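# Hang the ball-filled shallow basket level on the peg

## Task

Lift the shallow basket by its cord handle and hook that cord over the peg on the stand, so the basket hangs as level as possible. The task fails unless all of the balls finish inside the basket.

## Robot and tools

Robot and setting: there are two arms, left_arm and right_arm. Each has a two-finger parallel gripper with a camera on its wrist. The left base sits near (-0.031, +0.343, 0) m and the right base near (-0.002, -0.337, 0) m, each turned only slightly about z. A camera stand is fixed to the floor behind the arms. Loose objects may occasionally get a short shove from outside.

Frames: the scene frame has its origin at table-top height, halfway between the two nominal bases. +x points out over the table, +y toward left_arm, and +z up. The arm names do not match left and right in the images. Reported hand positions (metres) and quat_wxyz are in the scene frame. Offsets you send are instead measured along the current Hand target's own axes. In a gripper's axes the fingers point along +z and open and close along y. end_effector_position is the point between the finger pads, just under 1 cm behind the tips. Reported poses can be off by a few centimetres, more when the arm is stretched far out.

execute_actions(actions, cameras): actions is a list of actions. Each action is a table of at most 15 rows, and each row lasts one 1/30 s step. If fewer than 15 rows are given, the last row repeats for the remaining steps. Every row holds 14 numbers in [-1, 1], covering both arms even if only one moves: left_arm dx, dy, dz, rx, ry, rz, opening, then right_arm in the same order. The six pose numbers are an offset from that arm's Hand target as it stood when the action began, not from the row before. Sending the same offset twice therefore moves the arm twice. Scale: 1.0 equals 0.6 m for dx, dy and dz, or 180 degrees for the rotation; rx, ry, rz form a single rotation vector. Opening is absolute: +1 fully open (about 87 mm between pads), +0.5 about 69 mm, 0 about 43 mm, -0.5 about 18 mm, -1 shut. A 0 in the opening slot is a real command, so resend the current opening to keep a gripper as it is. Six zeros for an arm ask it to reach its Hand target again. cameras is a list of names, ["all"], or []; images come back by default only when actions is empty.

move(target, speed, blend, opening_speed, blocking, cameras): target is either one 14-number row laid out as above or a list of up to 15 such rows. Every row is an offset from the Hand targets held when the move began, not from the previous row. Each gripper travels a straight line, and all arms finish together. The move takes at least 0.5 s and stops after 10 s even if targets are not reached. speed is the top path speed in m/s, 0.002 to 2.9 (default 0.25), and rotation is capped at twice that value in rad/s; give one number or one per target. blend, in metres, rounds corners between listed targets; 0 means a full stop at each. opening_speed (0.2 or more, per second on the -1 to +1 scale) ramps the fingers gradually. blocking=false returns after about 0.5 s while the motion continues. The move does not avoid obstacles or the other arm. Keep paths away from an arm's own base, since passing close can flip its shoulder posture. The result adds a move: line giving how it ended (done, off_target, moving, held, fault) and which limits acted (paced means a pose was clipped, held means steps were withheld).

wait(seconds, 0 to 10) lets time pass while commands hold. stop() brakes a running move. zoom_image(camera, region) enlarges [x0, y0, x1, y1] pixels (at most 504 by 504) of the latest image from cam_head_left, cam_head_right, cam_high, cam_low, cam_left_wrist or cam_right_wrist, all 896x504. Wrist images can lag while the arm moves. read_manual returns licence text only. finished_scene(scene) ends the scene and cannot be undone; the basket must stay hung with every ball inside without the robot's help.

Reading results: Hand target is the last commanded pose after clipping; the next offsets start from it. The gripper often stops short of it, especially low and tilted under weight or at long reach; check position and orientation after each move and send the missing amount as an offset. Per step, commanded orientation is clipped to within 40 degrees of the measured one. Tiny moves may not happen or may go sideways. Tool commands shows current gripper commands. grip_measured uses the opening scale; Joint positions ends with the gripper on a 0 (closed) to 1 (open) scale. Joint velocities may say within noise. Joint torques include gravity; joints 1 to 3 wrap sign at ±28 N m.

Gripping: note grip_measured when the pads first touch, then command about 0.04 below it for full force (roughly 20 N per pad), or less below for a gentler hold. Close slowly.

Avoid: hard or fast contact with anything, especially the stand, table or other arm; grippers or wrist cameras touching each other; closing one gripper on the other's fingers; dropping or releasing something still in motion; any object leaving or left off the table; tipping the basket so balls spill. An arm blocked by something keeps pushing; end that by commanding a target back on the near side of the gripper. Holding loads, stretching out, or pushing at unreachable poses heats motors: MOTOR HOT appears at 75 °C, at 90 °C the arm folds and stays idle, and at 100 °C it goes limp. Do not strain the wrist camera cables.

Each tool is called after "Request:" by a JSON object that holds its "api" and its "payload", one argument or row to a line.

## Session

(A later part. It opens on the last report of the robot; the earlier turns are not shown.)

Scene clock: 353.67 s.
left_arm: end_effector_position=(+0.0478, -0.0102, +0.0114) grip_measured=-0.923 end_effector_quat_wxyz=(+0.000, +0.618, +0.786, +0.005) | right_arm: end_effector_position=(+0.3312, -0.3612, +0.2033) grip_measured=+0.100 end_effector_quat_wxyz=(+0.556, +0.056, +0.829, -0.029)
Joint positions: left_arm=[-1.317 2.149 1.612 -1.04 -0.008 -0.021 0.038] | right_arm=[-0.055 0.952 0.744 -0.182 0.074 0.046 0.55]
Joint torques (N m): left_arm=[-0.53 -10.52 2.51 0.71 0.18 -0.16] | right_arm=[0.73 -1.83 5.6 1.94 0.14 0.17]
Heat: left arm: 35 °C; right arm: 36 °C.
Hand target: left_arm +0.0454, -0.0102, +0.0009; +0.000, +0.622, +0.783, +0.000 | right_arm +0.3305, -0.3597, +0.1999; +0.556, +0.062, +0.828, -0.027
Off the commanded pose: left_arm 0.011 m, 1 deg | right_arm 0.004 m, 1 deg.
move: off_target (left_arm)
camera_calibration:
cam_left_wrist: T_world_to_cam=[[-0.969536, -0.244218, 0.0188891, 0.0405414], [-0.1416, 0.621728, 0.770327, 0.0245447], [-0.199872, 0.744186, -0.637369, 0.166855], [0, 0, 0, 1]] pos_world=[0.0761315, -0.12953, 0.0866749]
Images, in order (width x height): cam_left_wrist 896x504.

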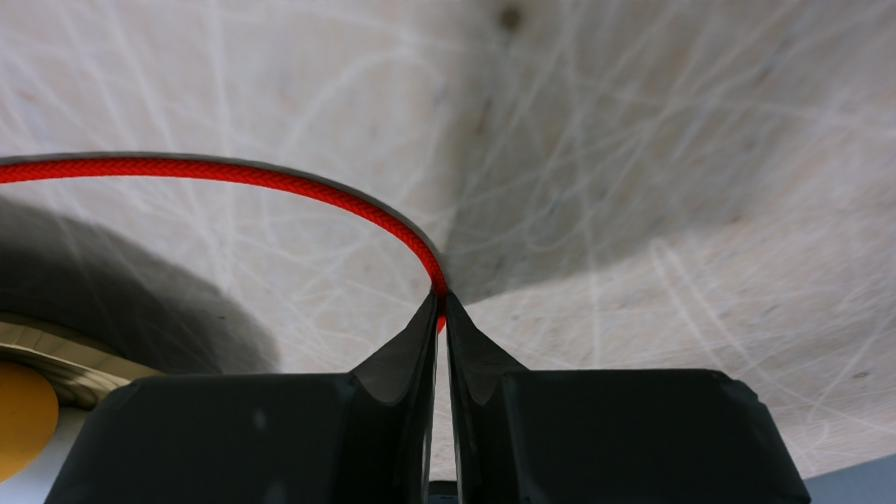

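Request:
{"api": "move", "payload": {
  "target": [
    [0.0156,0.0673,-0.181,-0.0046,-0.0373,-0.0111,-1.0,0,0,0,0,0,0,0.1],
    [0.0383,0.1837,-0.3477,-0.0168,-0.1367,-0.0405,-1.0,0,0,0,0,0,0,0.1],
    [0.0538,0.2574,-0.446,-0.0305,-0.2486,-0.0737,-1.0,0,0,0,0,0,0,0.1],
    [0.0538,0.2574,-0.521,-0.0305,-0.2486,-0.0737,-1.0,0,0,0,0,0,0,0.1]
  ],
  "speed": [0.18, 0.18, 0.15, 0.05],
  "blend": [0.03, 0.03, 0.01, 0],
  "cameras": ["all"]
}}

Request:
{"api": "zoom_image", "payload": {
  "camera": "cam_high",
  "region": [330, 130, 490, 290]
}}

Request:
{"api": "zoom_image", "payload": {
  "camera": "cam_low",
  "region": [400, 140, 560, 280]
}}

Scene clock: 387.17 s.
left_arm: end_effector_position=(+0.1843, +0.0610, +0.2999) grip_measured=-0.923 end_effector_quat_wxyz=(+0.308, +0.483, +0.797, -0.190) | right_arm: end_effector_position=(+0.3312, -0.3612, +0.2033) grip_measured=+0.100 end_effector_quat_wxyz=(+0.556, +0.056, +0.829, -0.029)
Joint positions: left_arm=[-0.825 1.523 1.851 -1.173 0.159 0.169 0.038] | right_arm=[-0.055 0.952 0.744 -0.182 0.074 0.046 0.55]
Joint torques (N m): left_arm=[0.21 -5.44 8.98 1.5 0.24 -0.21] | right_arm=[0.69 -1.84 5.59 1.93 0.14 0.17]
Heat: left arm: 37 °C; right arm: 36 °C.
Hand target: left_arm +0.1885, +0.0559, +0.3135; +0.326, +0.483, +0.788, -0.200 | right_arm +0.3305, -0.3597, +0.1999; +0.556, +0.062, +0.828, -0.027
Off the commanded pose: left_arm 0.015 m, 3 deg | right_arm 0.004 m, 1 deg.
move: off_target (left_arm)
camera_calibration:
cam_left_wrist: T_world_to_cam=[[-0.892874, -0.449213, 0.0313695, 0.179441], [-0.441765, 0.887312, 0.132369, 0.00771741], [-0.0872963, 0.104331, -0.990704, 0.449235], [0, 0, 0, 1]] pos_world=[0.202844, 0.0268907, 0.438408]
cam_right_wrist: T_world_to_cam=[[-0.120855, -0.992668, 0.00227668, -0.323011], [-0.94019, 0.11373, -0.321105, 0.441948], [0.318492, -0.0409478, -0.947041, 0.217986], [0, 0, 0, 1]] pos_world=[0.307051, -0.361979, 0.349089]

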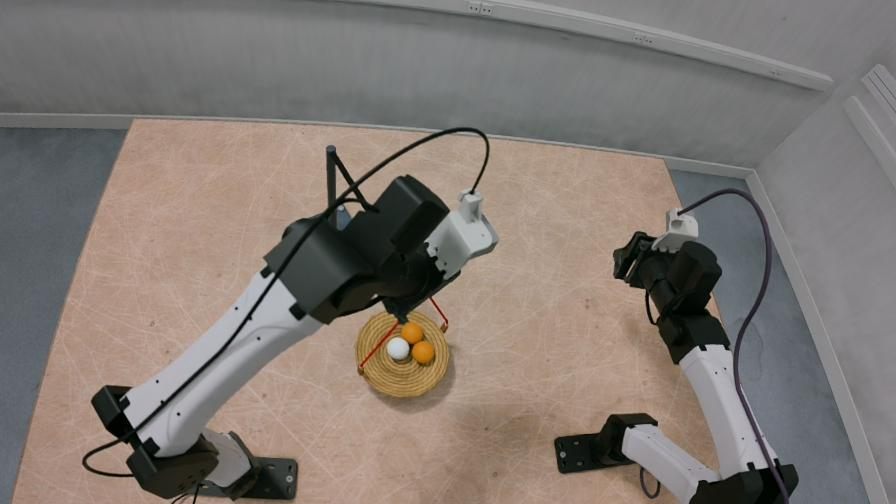

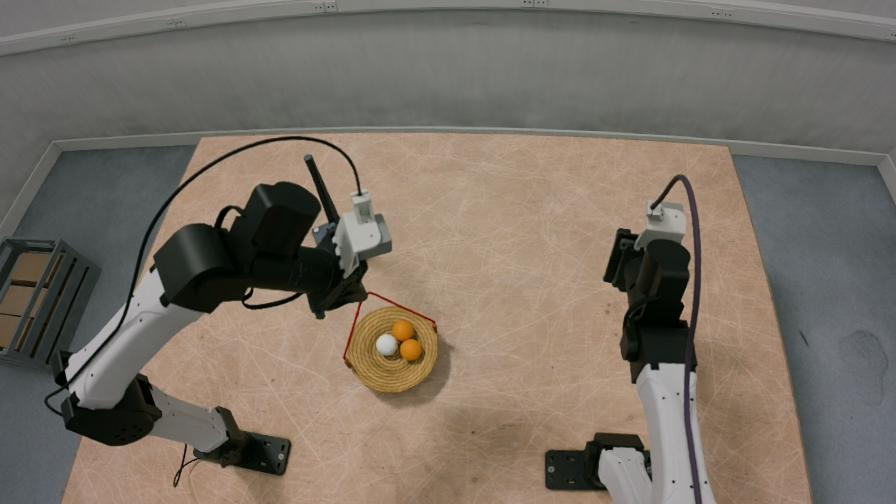

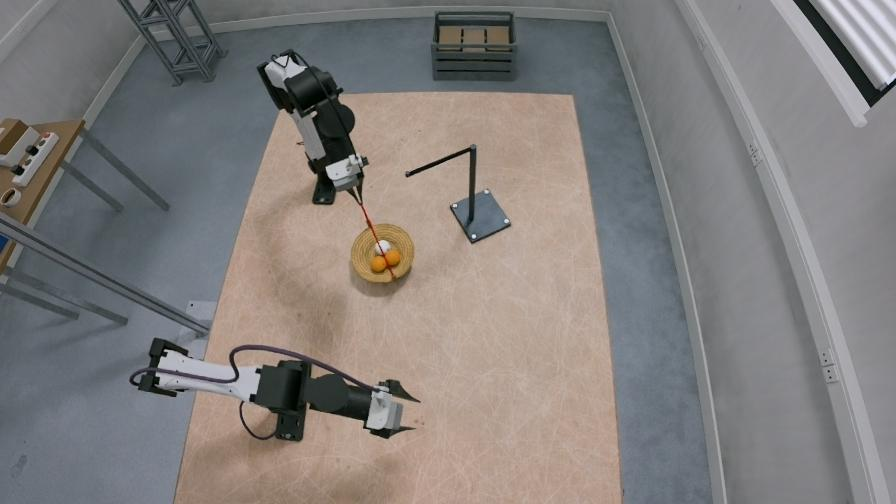

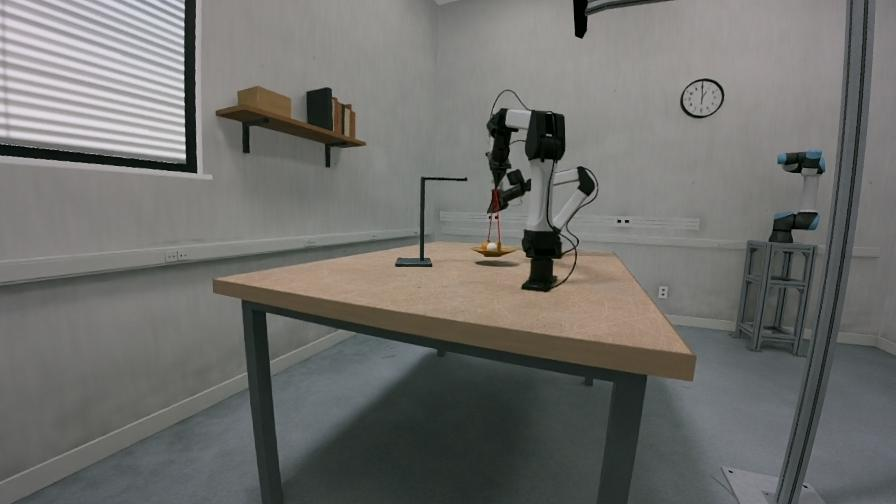

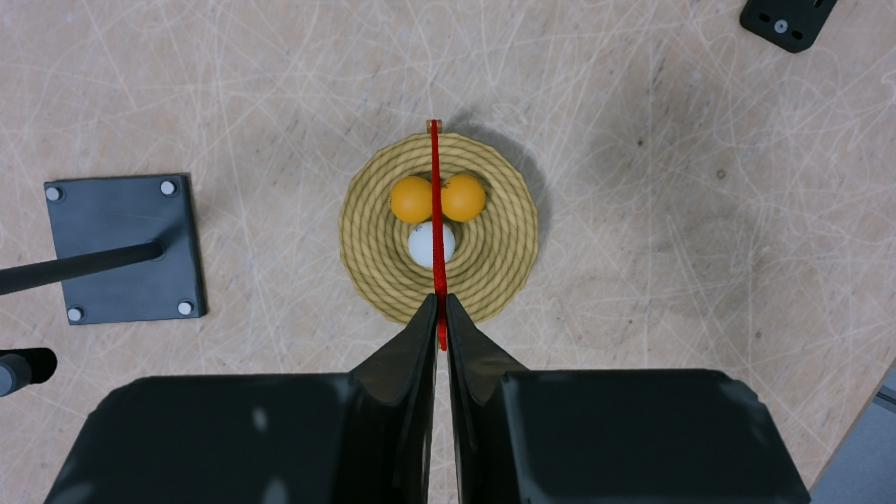

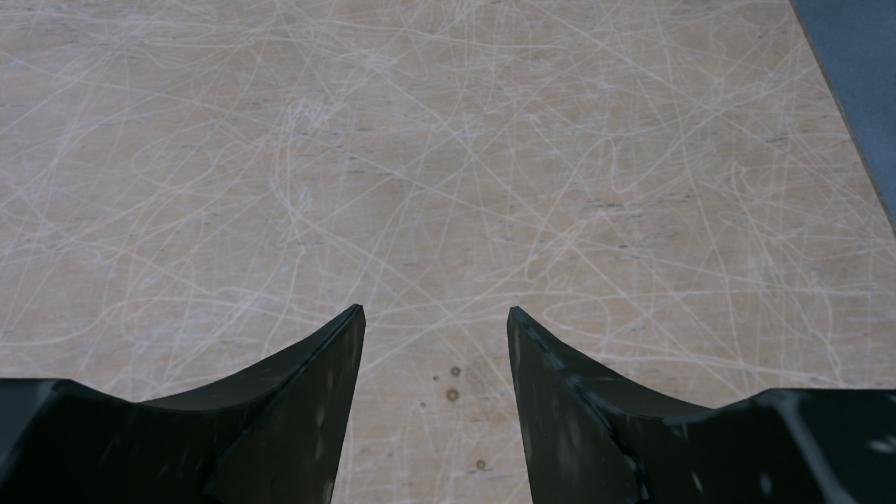

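Scaled by 3.150 from the camera's 896x504 image, which has a finer 1280x720 frame.

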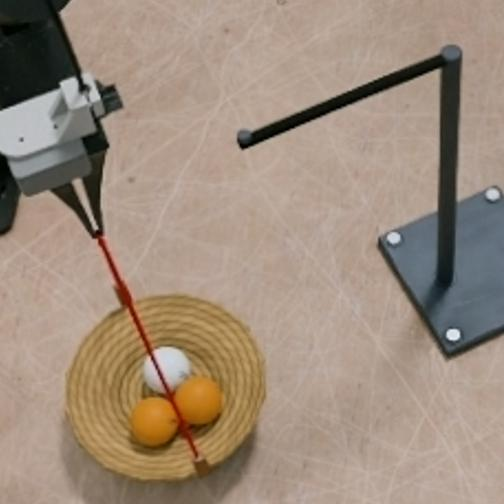

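Scaled by 3.150 from the camera's 896x504 image, which has a finer 1280x720 frame.

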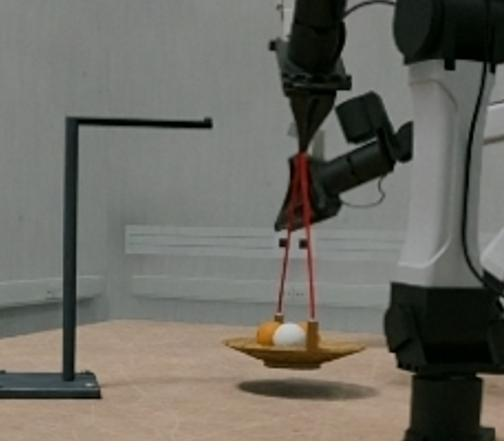

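Request:
{"api": "zoom_image", "payload": {
  "camera": "cam_head_left",
  "region": [340, 280, 470, 410]
}}

Request:
{"api": "zoom_image", "payload": {
  "camera": "cam_head_right",
  "region": [330, 280, 460, 410]
}}

Request:
{"api": "zoom_image", "payload": {
  "camera": "cam_left_wrist",
  "region": [320, 100, 560, 380]
}}

Scaled by 3.877 from the camera's 896x504 image, which has a finer 1280x720 frame.

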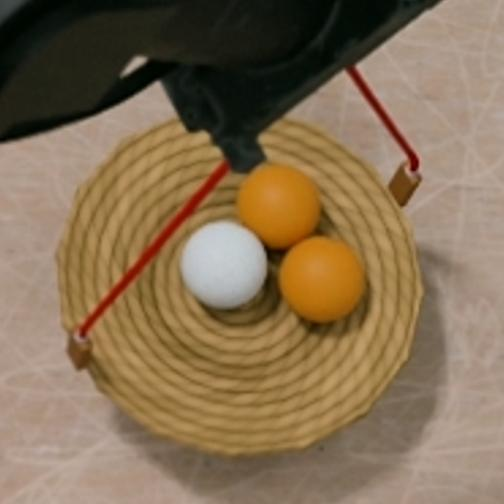

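Scaled by 3.877 from the camera's 896x504 image, which has a finer 1280x720 frame.

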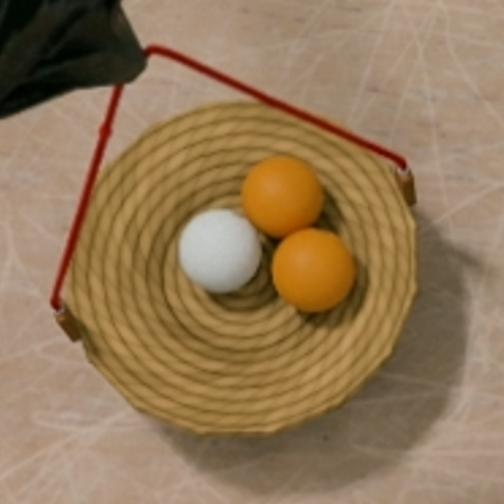

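Scaled by 1.800 from the camera's 896x504 image, which has a finer 1280x720 frame.

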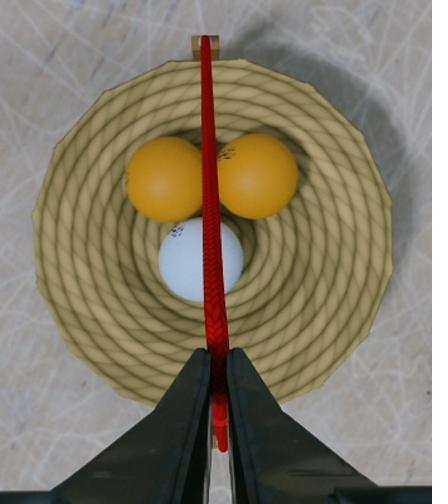

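Request:
{"api": "move", "payload": {
  "target": [-0.0418,0.1034,-0.081,0,0,0,-1.0,0,0,0,0,0,0,0.1],
  "speed": 0.08,
  "cameras": ["cam_left_wrist", "cam_high"]
}}

Request:
{"api": "zoom_image", "payload": {
  "camera": "cam_left_wrist",
  "region": [0, 100, 460, 400]
}}

Scene clock: 438.03 s.
left_arm: end_effector_position=(+0.2334, +0.1021, +0.3569) grip_measured=-0.923 end_effector_quat_wxyz=(+0.311, +0.480, +0.797, -0.194) | right_arm: end_effector_position=(+0.3312, -0.3612, +0.2033) grip_measured=+0.100 end_effector_quat_wxyz=(+0.556, +0.056, +0.829, -0.029)
Joint positions: left_arm=[-0.588 1.777 2.444 -1.547 0.317 0.343 0.038] | right_arm=[-0.055 0.952 0.744 -0.182 0.074 0.046 0.55]
Joint torques (N m): left_arm=[-0.01 -6.13 7.04 1.43 0.36 -0.15] | right_arm=[0.7 -1.81 5.63 1.93 0.12 0.18]
Heat: left arm: 37 °C; right arm: 36 °C.
Hand target: left_arm +0.2363, +0.0989, +0.3656; +0.326, +0.483, +0.788, -0.200 | right_arm +0.3304, -0.3597, +0.1999; +0.556, +0.062, +0.828, -0.028
Off the commanded pose: left_arm 0.010 m, 2 deg | right_arm 0.004 m, 1 deg.
move: done
camera_calibration:
cam_left_wrist: T_world_to_cam=[[-0.890376, -0.453743, 0.0367243, 0.237951], [-0.446576, 0.886261, 0.122928, -0.00997658], [-0.0883248, 0.0930515, -0.991736, 0.507498], [0, 0, 0, 1]] pos_world=[0.252235, 0.0695872, 0.495791]
Images, in order (width x height): cam_high 896x504, cam_left_wrist 896x504.

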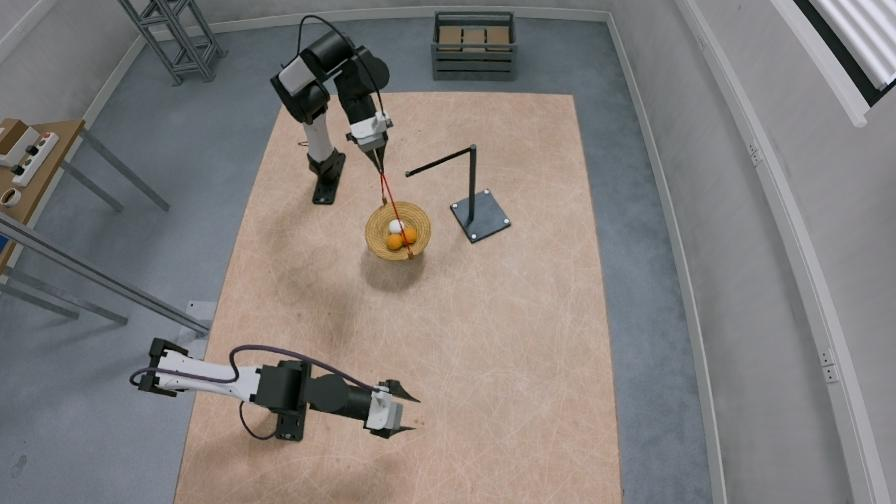

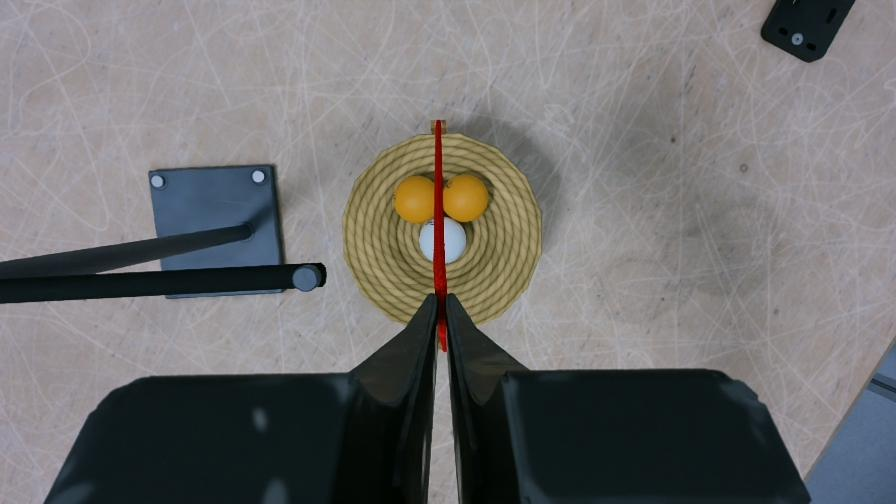

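Scaled by 1.096 from the camera's 896x504 image, which has a finer 1280x720 frame.

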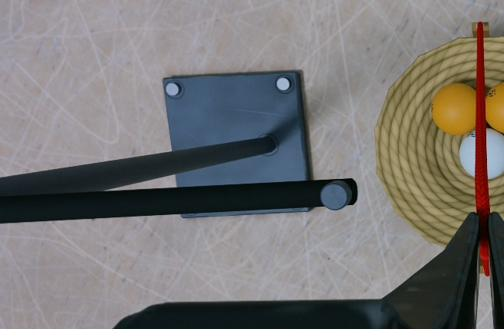

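Request:
{"api": "move", "payload": {
  "target": [0.0048,0.1331,0.0023,0,0,0,-1.0,0,0,0,0,0,0,0.1],
  "speed": 0.07,
  "cameras": ["cam_left_wrist", "cam_high", "cam_low"]
}}

Request:
{"api": "zoom_image", "payload": {
  "camera": "cam_left_wrist",
  "region": [320, 100, 560, 380]
}}

Request:
{"api": "zoom_image", "payload": {
  "camera": "cam_low",
  "region": [400, 120, 540, 280]
}}

Scene clock: 469.20 s.
left_arm: end_effector_position=(+0.3041, +0.1387, +0.3535) grip_measured=-0.923 end_effector_quat_wxyz=(+0.336, +0.470, +0.792, -0.196) | right_arm: end_effector_position=(+0.3312, -0.3612, +0.2033) grip_measured=+0.100 end_effector_quat_wxyz=(+0.556, +0.056, +0.829, -0.029)
Joint positions: left_arm=[-0.36 1.946 2.648 -1.593 0.46 0.508 0.038] | right_arm=[-0.055 0.952 0.744 -0.182 0.074 0.046 0.55]
Joint torques (N m): left_arm=[0.08 -7.5 6.72 1.41 0.47 -0.15] | right_arm=[0.7 -1.87 5.57 1.95 0.13 0.18]
Heat: left arm: 38 °C; right arm: 37 °C.
Hand target: left_arm +0.3069, +0.1361, +0.3626; +0.326, +0.483, +0.788, -0.200 | right_arm +0.3304, -0.3597, +0.1999; +0.556, +0.062, +0.828, -0.028
Off the commanded pose: left_arm 0.010 m, 2 deg | right_arm 0.004 m, 1 deg.
joint read past its limit (left arm) — joint 4 (wrist pitch), lower limit.
joint sent to its limit (left arm) — joint 4 (wrist pitch), lower limit. The joint targets are off in orientation, not in position.
move: done
camera_calibration:
cam_left_wrist: T_world_to_cam=[[-0.882408, -0.470061, 0.0199729, 0.323436], [-0.467606, 0.880907, 0.073128, 0.0142955], [-0.0519689, 0.0551893, -0.997123, 0.503118], [0, 0, 0, 1]] pos_world=[0.318234, 0.111675, 0.494165]
Images, in order (width x height): cam_high 896x504, cam_low 896x504, cam_left_wrist 896x504.

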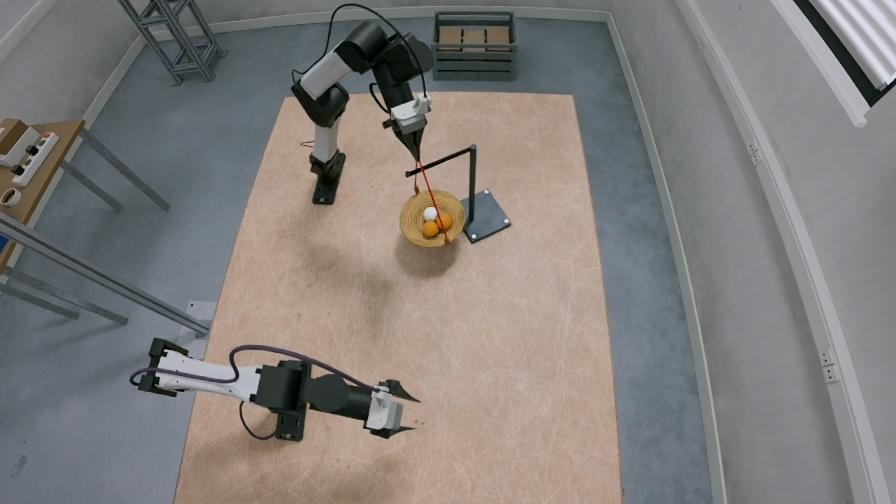

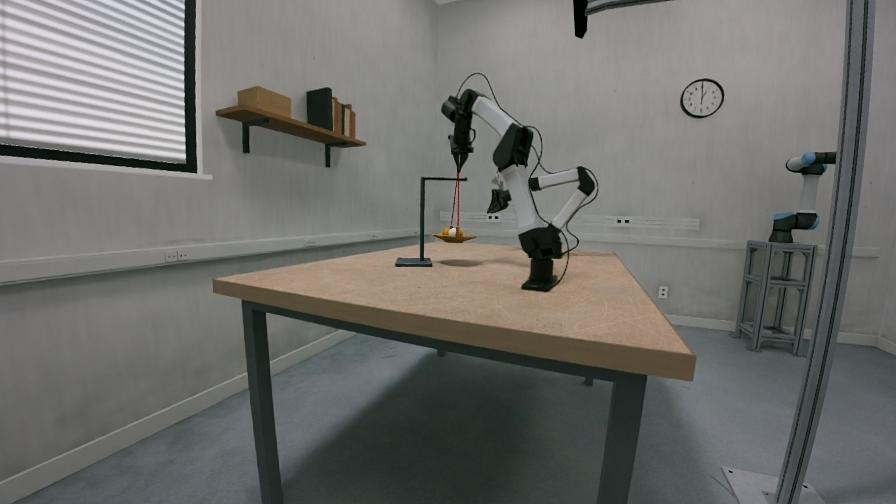

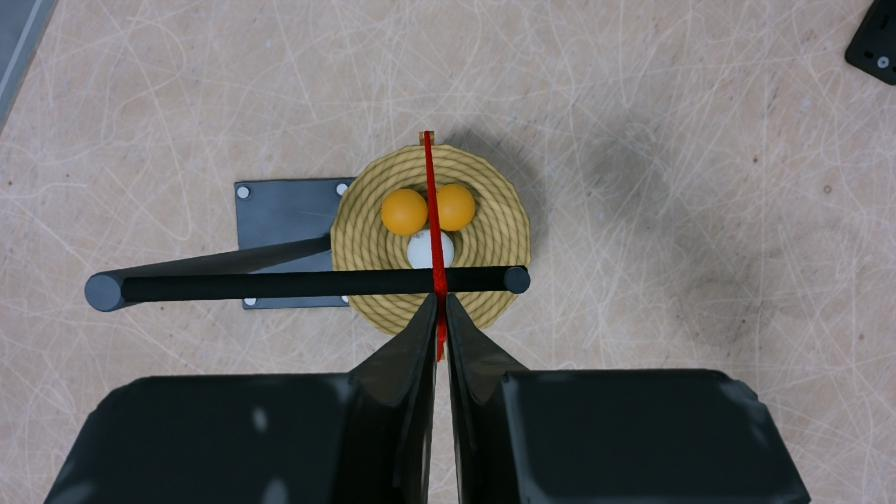

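Scaled by 1.800 from the camera's 896x504 image, which has a finer 1280x720 frame.

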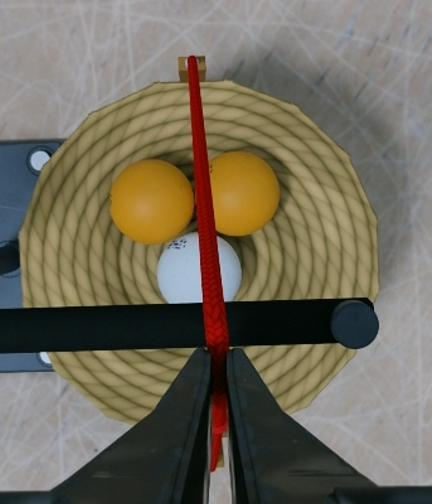

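Scaled by 3.150 from the camera's 896x504 image, which has a finer 1280x720 frame.

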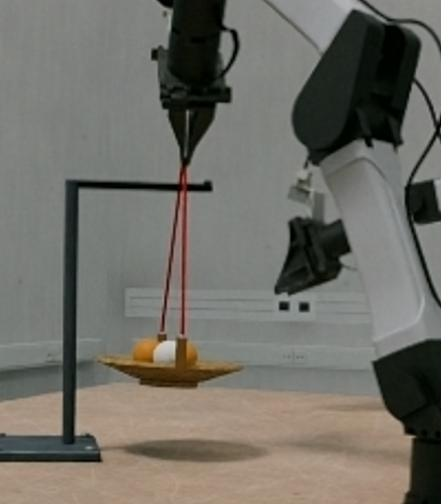

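Request:
{"api": "move", "payload": {
  "target": [0.0152,0.0008,0.0131,0,0,0,-1.0,0,0,0,0,0,0,0.1],
  "speed": 0.04,
  "cameras": ["cam_left_wrist", "cam_low"]
}}

Request:
{"api": "zoom_image", "payload": {
  "camera": "cam_left_wrist",
  "region": [360, 200, 520, 380]
}}

Request:
{"api": "zoom_image", "payload": {
  "camera": "cam_low",
  "region": [420, 150, 510, 250]
}}

Scene clock: 504.97 s.
left_arm: end_effector_position=(+0.3045, +0.1389, +0.3513) grip_measured=-0.923 end_effector_quat_wxyz=(+0.334, +0.477, +0.789, -0.195) | right_arm: end_effector_position=(+0.3312, -0.3612, +0.2033) grip_measured=+0.100 end_effector_quat_wxyz=(+0.556, +0.056, +0.829, -0.029)
Joint positions: left_arm=[-0.36 1.946 2.639 -1.593 0.461 0.527 0.038] | right_arm=[-0.055 0.952 0.744 -0.182 0.074 0.046 0.55]
Joint torques (N m): left_arm=[0.27 -7.84 3.6 1.37 0.44 -0.15] | right_arm=[0.66 -1.83 5.61 1.93 0.14 0.18]
Heat: left arm: 38 °C; right arm: 38 °C.
Hand target: left_arm +0.3069, +0.1372, +0.3505; +0.326, +0.483, +0.788, -0.200 | right_arm +0.3304, -0.3597, +0.1999; +0.556, +0.062, +0.828, -0.028
Off the commanded pose: left_arm 0.003 m, 1 deg | right_arm 0.004 m, 1 deg.
joint read past its limit (left arm) — joint 4 (wrist pitch), lower limit.
joint sent to its limit (left arm) — joint 4 (wrist pitch), lower limit. The joint targets still meet the commanded pose.
move: done
camera_calibration:
cam_left_wrist: T_world_to_cam=[[-0.888937, -0.457826, 0.0136411, 0.326334], [-0.45547, 0.886723, 0.0791845, 0.00783032], [-0.0483485, 0.0641769, -0.996767, 0.498463], [0, 0, 0, 1]] pos_world=[0.317757, 0.110471, 0.491779]
Images, in order (width x height): cam_low 896x504, cam_left_wrist 896x504.

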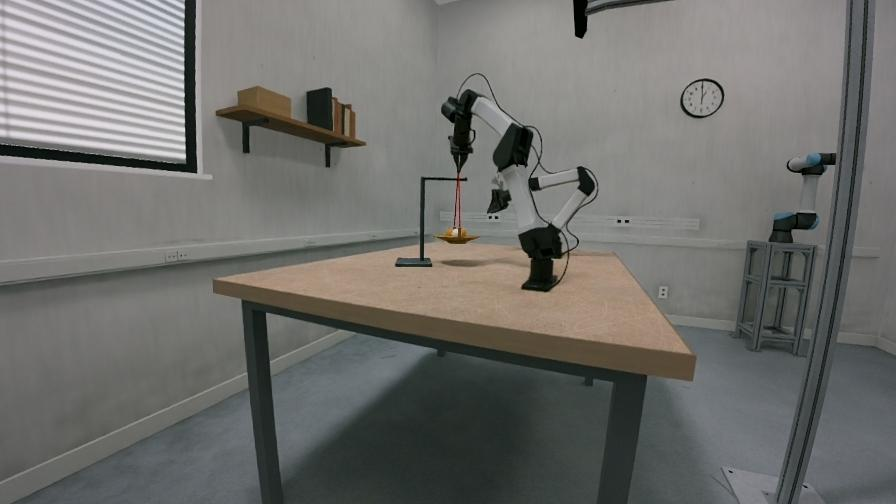

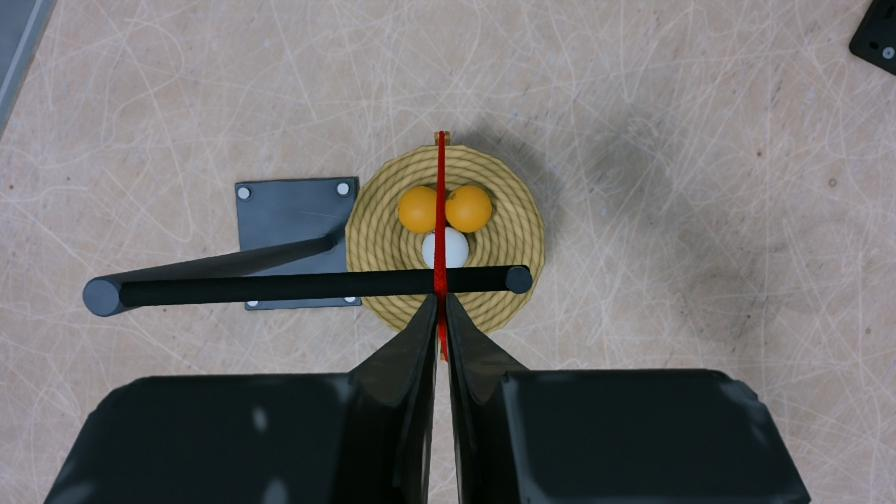

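Scaled by 2.800 from the camera's 896x504 image, which has a finer 1280x720 frame.

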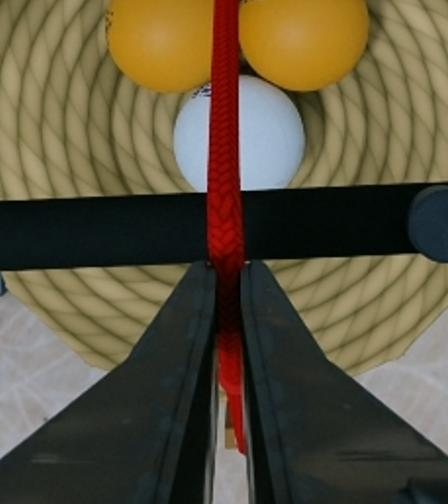

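Scaled by 5.040 from the camera's 896x504 image, which has a finer 1280x720 frame.

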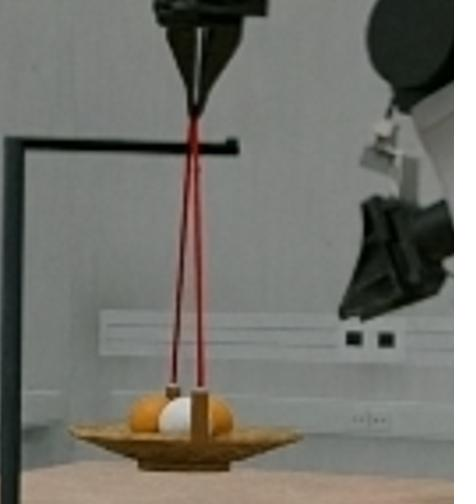

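Request:
{"api": "move", "payload": {
  "target": [0.0153,0,0.0153,0,0,0,-1.0,0,0,0,0,0,0,0.1],
  "speed": 0.04,
  "cameras": ["cam_left_wrist", "cam_low"]
}}

Request:
{"api": "zoom_image", "payload": {
  "camera": "cam_left_wrist",
  "region": [360, 200, 520, 380]
}}

Request:
{"api": "zoom_image", "payload": {
  "camera": "cam_low",
  "region": [420, 150, 510, 250]
}}

Scene clock: 514.00 s.
left_arm: end_effector_position=(+0.3048, +0.1386, +0.3297) grip_measured=-0.923 end_effector_quat_wxyz=(+0.305, +0.478, +0.799, -0.200) | right_arm: end_effector_position=(+0.3312, -0.3612, +0.2033) grip_measured=+0.100 end_effector_quat_wxyz=(+0.556, +0.056, +0.829, -0.029)
Joint positions: left_arm=[-0.358 1.921 2.51 -1.554 0.468 0.536 0.038] | right_arm=[-0.055 0.952 0.744 -0.182 0.074 0.046 0.55]
Joint torques (N m): left_arm=[-0.12 -10.21 3.26 1.54 0.39 -0.17] | right_arm=[0.7 -1.81 5.61 1.93 0.14 0.18]
Heat: left arm: 38 °C; right arm: 38 °C.
Hand target: left_arm +0.3070, +0.1372, +0.3375; +0.326, +0.483, +0.788, -0.200 | right_arm +0.3304, -0.3597, +0.1999; +0.556, +0.062, +0.828, -0.028
Off the commanded pose: left_arm 0.008 m, 3 deg | right_arm 0.004 m, 1 deg.
move: off_target (left_arm)
camera_calibration:
cam_left_wrist: T_world_to_cam=[[-0.890864, -0.451059, 0.0539221, 0.313172], [-0.442144, 0.888195, 0.124974, -0.00932615], [-0.104264, 0.0874933, -0.990694, 0.48874], [0, 0, 0, 1]] pos_world=[0.325828, 0.106781, 0.468471]
Images, in order (width x height): cam_low 896x504, cam_left_wrist 896x504.

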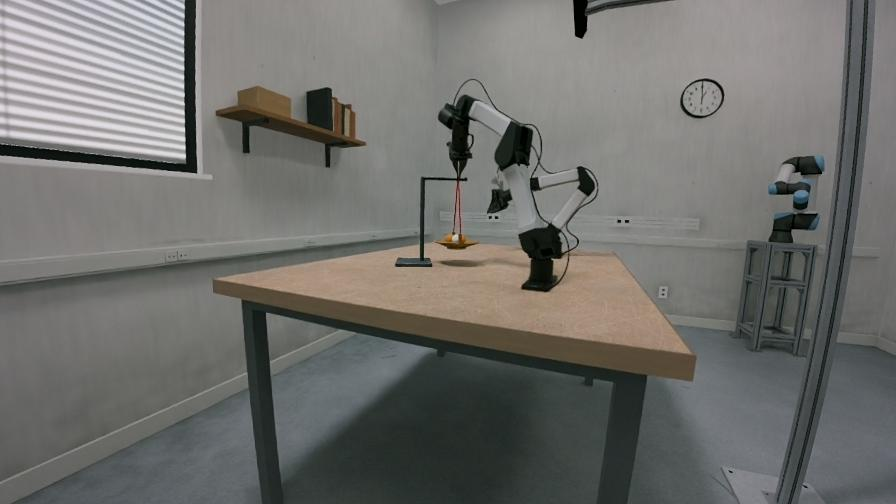

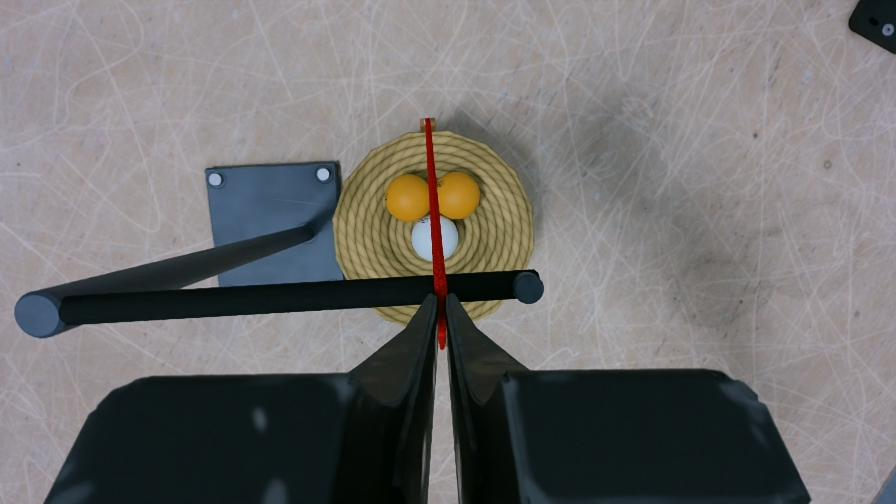

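Scaled by 2.800 from the camera's 896x504 image, which has a finer 1280x720 frame.

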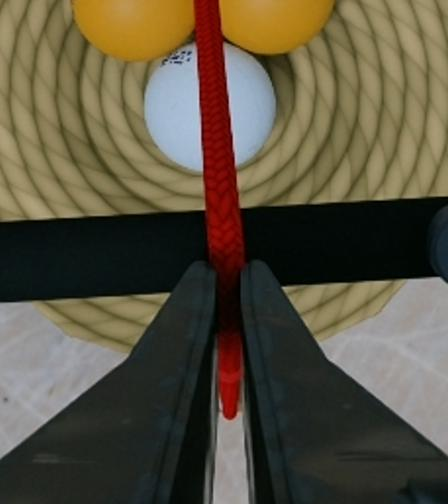

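Scaled by 5.040 from the camera's 896x504 image, which has a finer 1280x720 frame.

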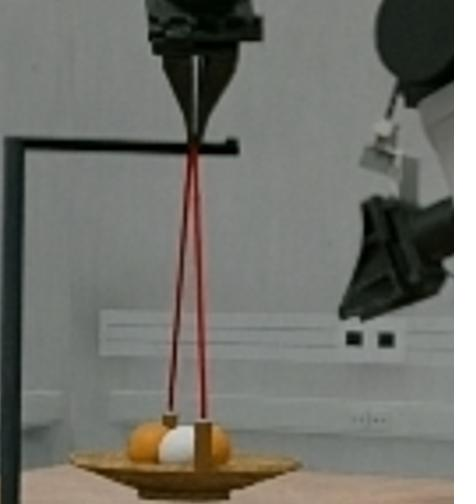

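Request:
{"api": "move", "payload": {
  "target": [0,0,0,0,0,0,-0.7,0,0,0,0,0,0,0.1],
  "speed": 0.03,
  "opening_speed": 0.25,
  "cameras": ["cam_left_wrist", "cam_low"]
}}

Request:
{"api": "zoom_image", "payload": {
  "camera": "cam_left_wrist",
  "region": [320, 100, 560, 380]
}}

Request:
{"api": "zoom_image", "payload": {
  "camera": "cam_low",
  "region": [420, 150, 510, 250]
}}

Scene clock: 532.67 s.
left_arm: end_effector_position=(+0.3031, +0.1378, +0.3302) grip_measured=-0.701 end_effector_quat_wxyz=(+0.304, +0.479, +0.798, -0.204) | right_arm: end_effector_position=(+0.3312, -0.3612, +0.2033) grip_measured=+0.100 end_effector_quat_wxyz=(+0.556, +0.056, +0.829, -0.029)
Joint positions: left_arm=[-0.358 1.92 2.51 -1.557 0.477 0.536 0.15] | right_arm=[-0.055 0.952 0.744 -0.182 0.074 0.046 0.55]
Joint torques (N m): left_arm=[-0.12 -10.09 3.32 1.55 0.29 -0.16] | right_arm=[0.72 -1.78 5.63 1.93 0.14 0.18]
Heat: left arm: 38 °C; right arm: 38 °C.
Hand target: left_arm +0.3070, +0.1372, +0.3375; +0.326, +0.483, +0.788, -0.200 | right_arm +0.3304, -0.3597, +0.1999; +0.556, +0.062, +0.828, -0.028
Off the commanded pose: left_arm 0.008 m, 3 deg | right_arm 0.004 m, 1 deg.
move: off_target (left_arm)
camera_calibration:
cam_left_wrist: T_world_to_cam=[[-0.892742, -0.446463, 0.0606805, 0.308981], [-0.437279, 0.890985, 0.122199, -0.0103965], [-0.108623, 0.0825581, -0.990649, 0.49103], [0, 0, 0, 1]] pos_world=[0.324631, 0.106673, 0.468959]
Images, in order (width x height): cam_low 896x504, cam_left_wrist 896x504.

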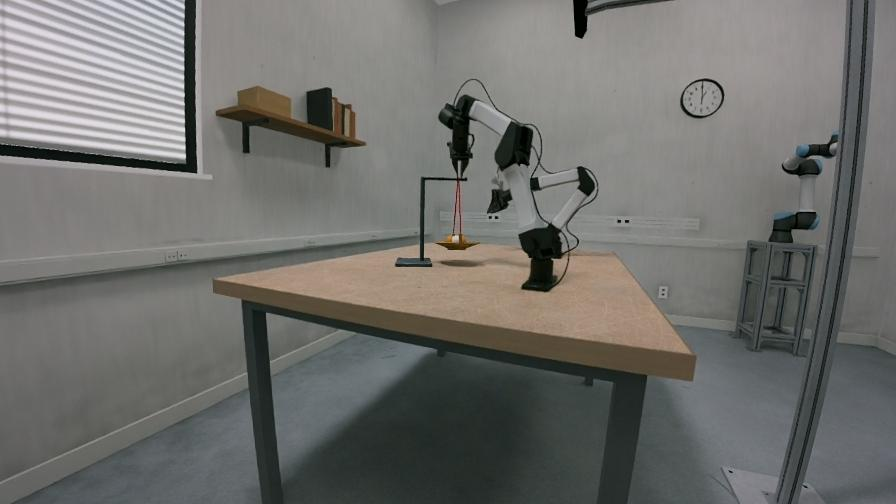

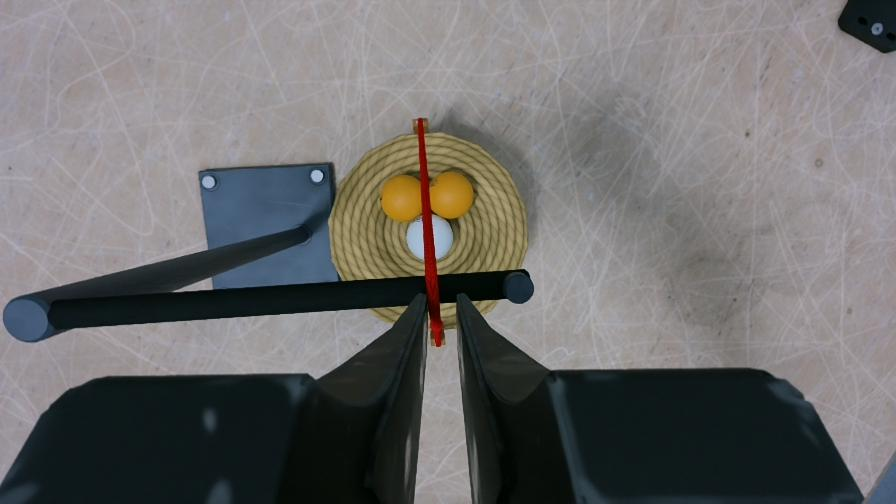

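Scaled by 1.800 from the camera's 896x504 image, which has a finer 1280x720 frame.

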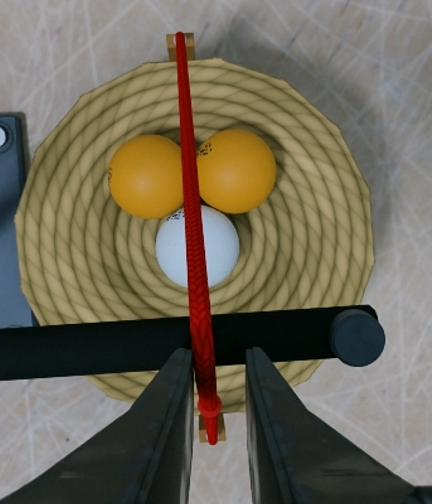

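Scaled by 5.040 from the camera's 896x504 image, which has a finer 1280x720 frame.

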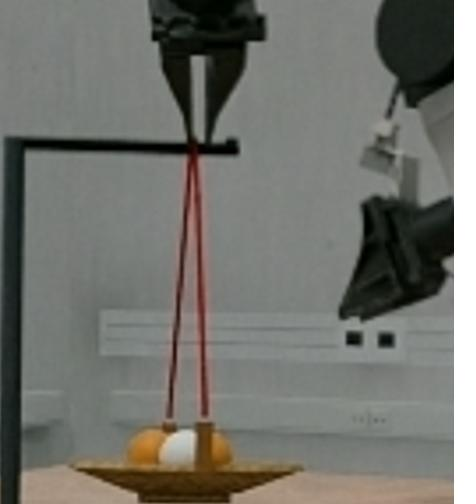

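Request:
{"api": "move", "payload": {
  "target": [0,0,0.0075,0,0,0,-0.7,0,0,0,0,0,0,0.1],
  "speed": 0.03,
  "cameras": ["cam_left_wrist"]
}}

Request:
{"api": "zoom_image", "payload": {
  "camera": "cam_left_wrist",
  "region": [360, 200, 520, 380]
}}

Scene clock: 625.43 s.
left_arm: end_effector_position=(+0.3028, +0.1380, +0.3298) grip_measured=-0.701 end_effector_quat_wxyz=(+0.306, +0.479, +0.797, -0.204) | right_arm: end_effector_position=(+0.3312, -0.3612, +0.2033) grip_measured=+0.100 end_effector_quat_wxyz=(+0.556, +0.056, +0.829, -0.029)
Joint positions: left_arm=[-0.358 1.904 2.481 -1.539 0.477 0.536 0.15] | right_arm=[-0.055 0.952 0.744 -0.182 0.074 0.046 0.55]
Joint torques (N m): left_arm=[-0.64 -9.35 3.11 1.62 0.23 -0.2] | right_arm=[0.69 -1.84 5.56 1.94 0.14 0.17]
Heat: left arm: 38 °C; right arm: 39 °C.
Hand target: left_arm +0.3084, +0.1344, +0.3345; +0.326, +0.483, +0.788, -0.200 | right_arm +0.3304, -0.3597, +0.1999; +0.556, +0.062, +0.828, -0.028
Off the commanded pose: left_arm 0.008 m, 3 deg | right_arm 0.004 m, 1 deg.
move: off_target (left_arm)
camera_calibration:
cam_left_wrist: T_world_to_cam=[[-0.893024, -0.446339, 0.05735, 0.309921], [-0.43782, 0.891212, 0.11855, -0.00930158], [-0.104024, 0.080759, -0.991291, 0.489696], [0, 0, 0, 1]] pos_world=[0.323635, 0.107072, 0.46876]
Images, in order (width x height): cam_left_wrist 896x504.

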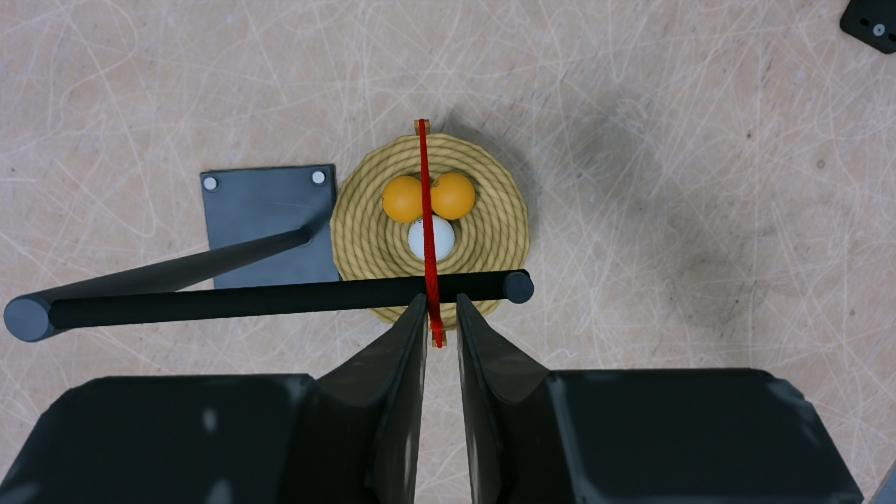

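Scaled by 2.800 from the camera's 896x504 image, which has a finer 1280x720 frame.

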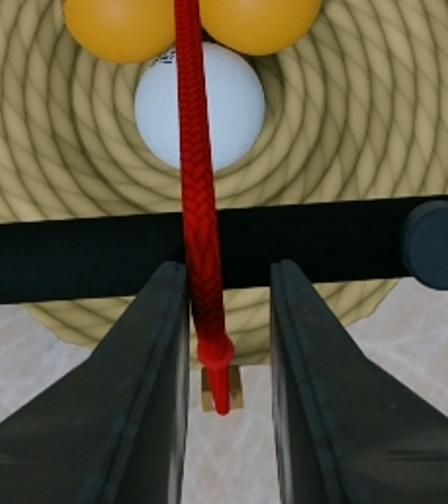

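Request:
{"api": "move", "payload": {
  "target": [0,0,0,0,0,0,-1.0,0,0,0,0,0,0,0.1],
  "speed": 0.03,
  "opening_speed": 0.5,
  "cameras": ["cam_left_wrist"]
}}

Request:
{"api": "zoom_image", "payload": {
  "camera": "cam_left_wrist",
  "region": [360, 200, 520, 380]
}}

Scene clock: 631.53 s.
left_arm: end_effector_position=(+0.3047, +0.1384, +0.3301) grip_measured=-0.926 end_effector_quat_wxyz=(+0.309, +0.479, +0.797, -0.201) | right_arm: end_effector_position=(+0.3312, -0.3612, +0.2033) grip_measured=+0.100 end_effector_quat_wxyz=(+0.556, +0.056, +0.829, -0.029)
Joint positions: left_arm=[-0.358 1.904 2.481 -1.532 0.47 0.536 0.037] | right_arm=[-0.055 0.952 0.744 -0.182 0.074 0.046 0.55]
Joint torques (N m): left_arm=[-0.58 -9.4 2.95 1.61 0.32 -0.23] | right_arm=[0.69 -1.81 5.61 1.93 0.15 0.17]
Heat: left arm: 38 °C; right arm: 40 °C.
Hand target: left_arm +0.3083, +0.1344, +0.3344; +0.326, +0.483, +0.788, -0.200 | right_arm +0.3304, -0.3597, +0.1999; +0.556, +0.062, +0.828, -0.028
Off the commanded pose: left_arm 0.007 m, 2 deg | right_arm 0.004 m, 1 deg.
move: done
camera_calibration:
cam_left_wrist: T_world_to_cam=[[-0.891687, -0.450005, 0.04889, 0.31476], [-0.442297, 0.88916, 0.117334, -0.00677346], [-0.0962717, 0.0830009, -0.991888, 0.487821], [0, 0, 0, 1]] pos_world=[0.324635, 0.107177, 0.46927]
Images, in order (width x height): cam_left_wrist 896x504.

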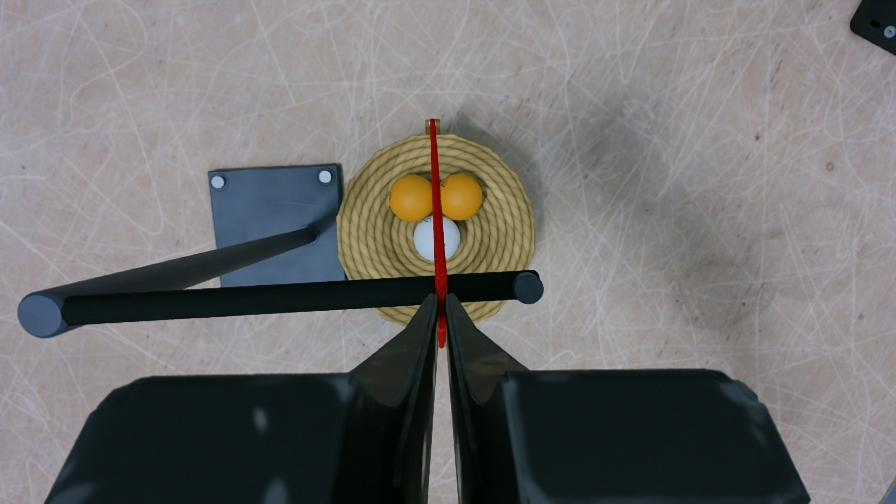

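Scaled by 2.800 from the camera's 896x504 image, which has a finer 1280x720 frame.

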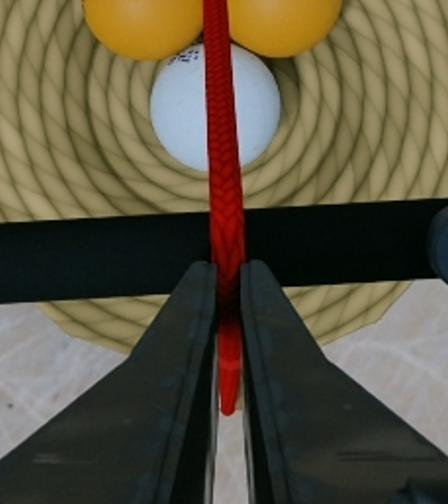

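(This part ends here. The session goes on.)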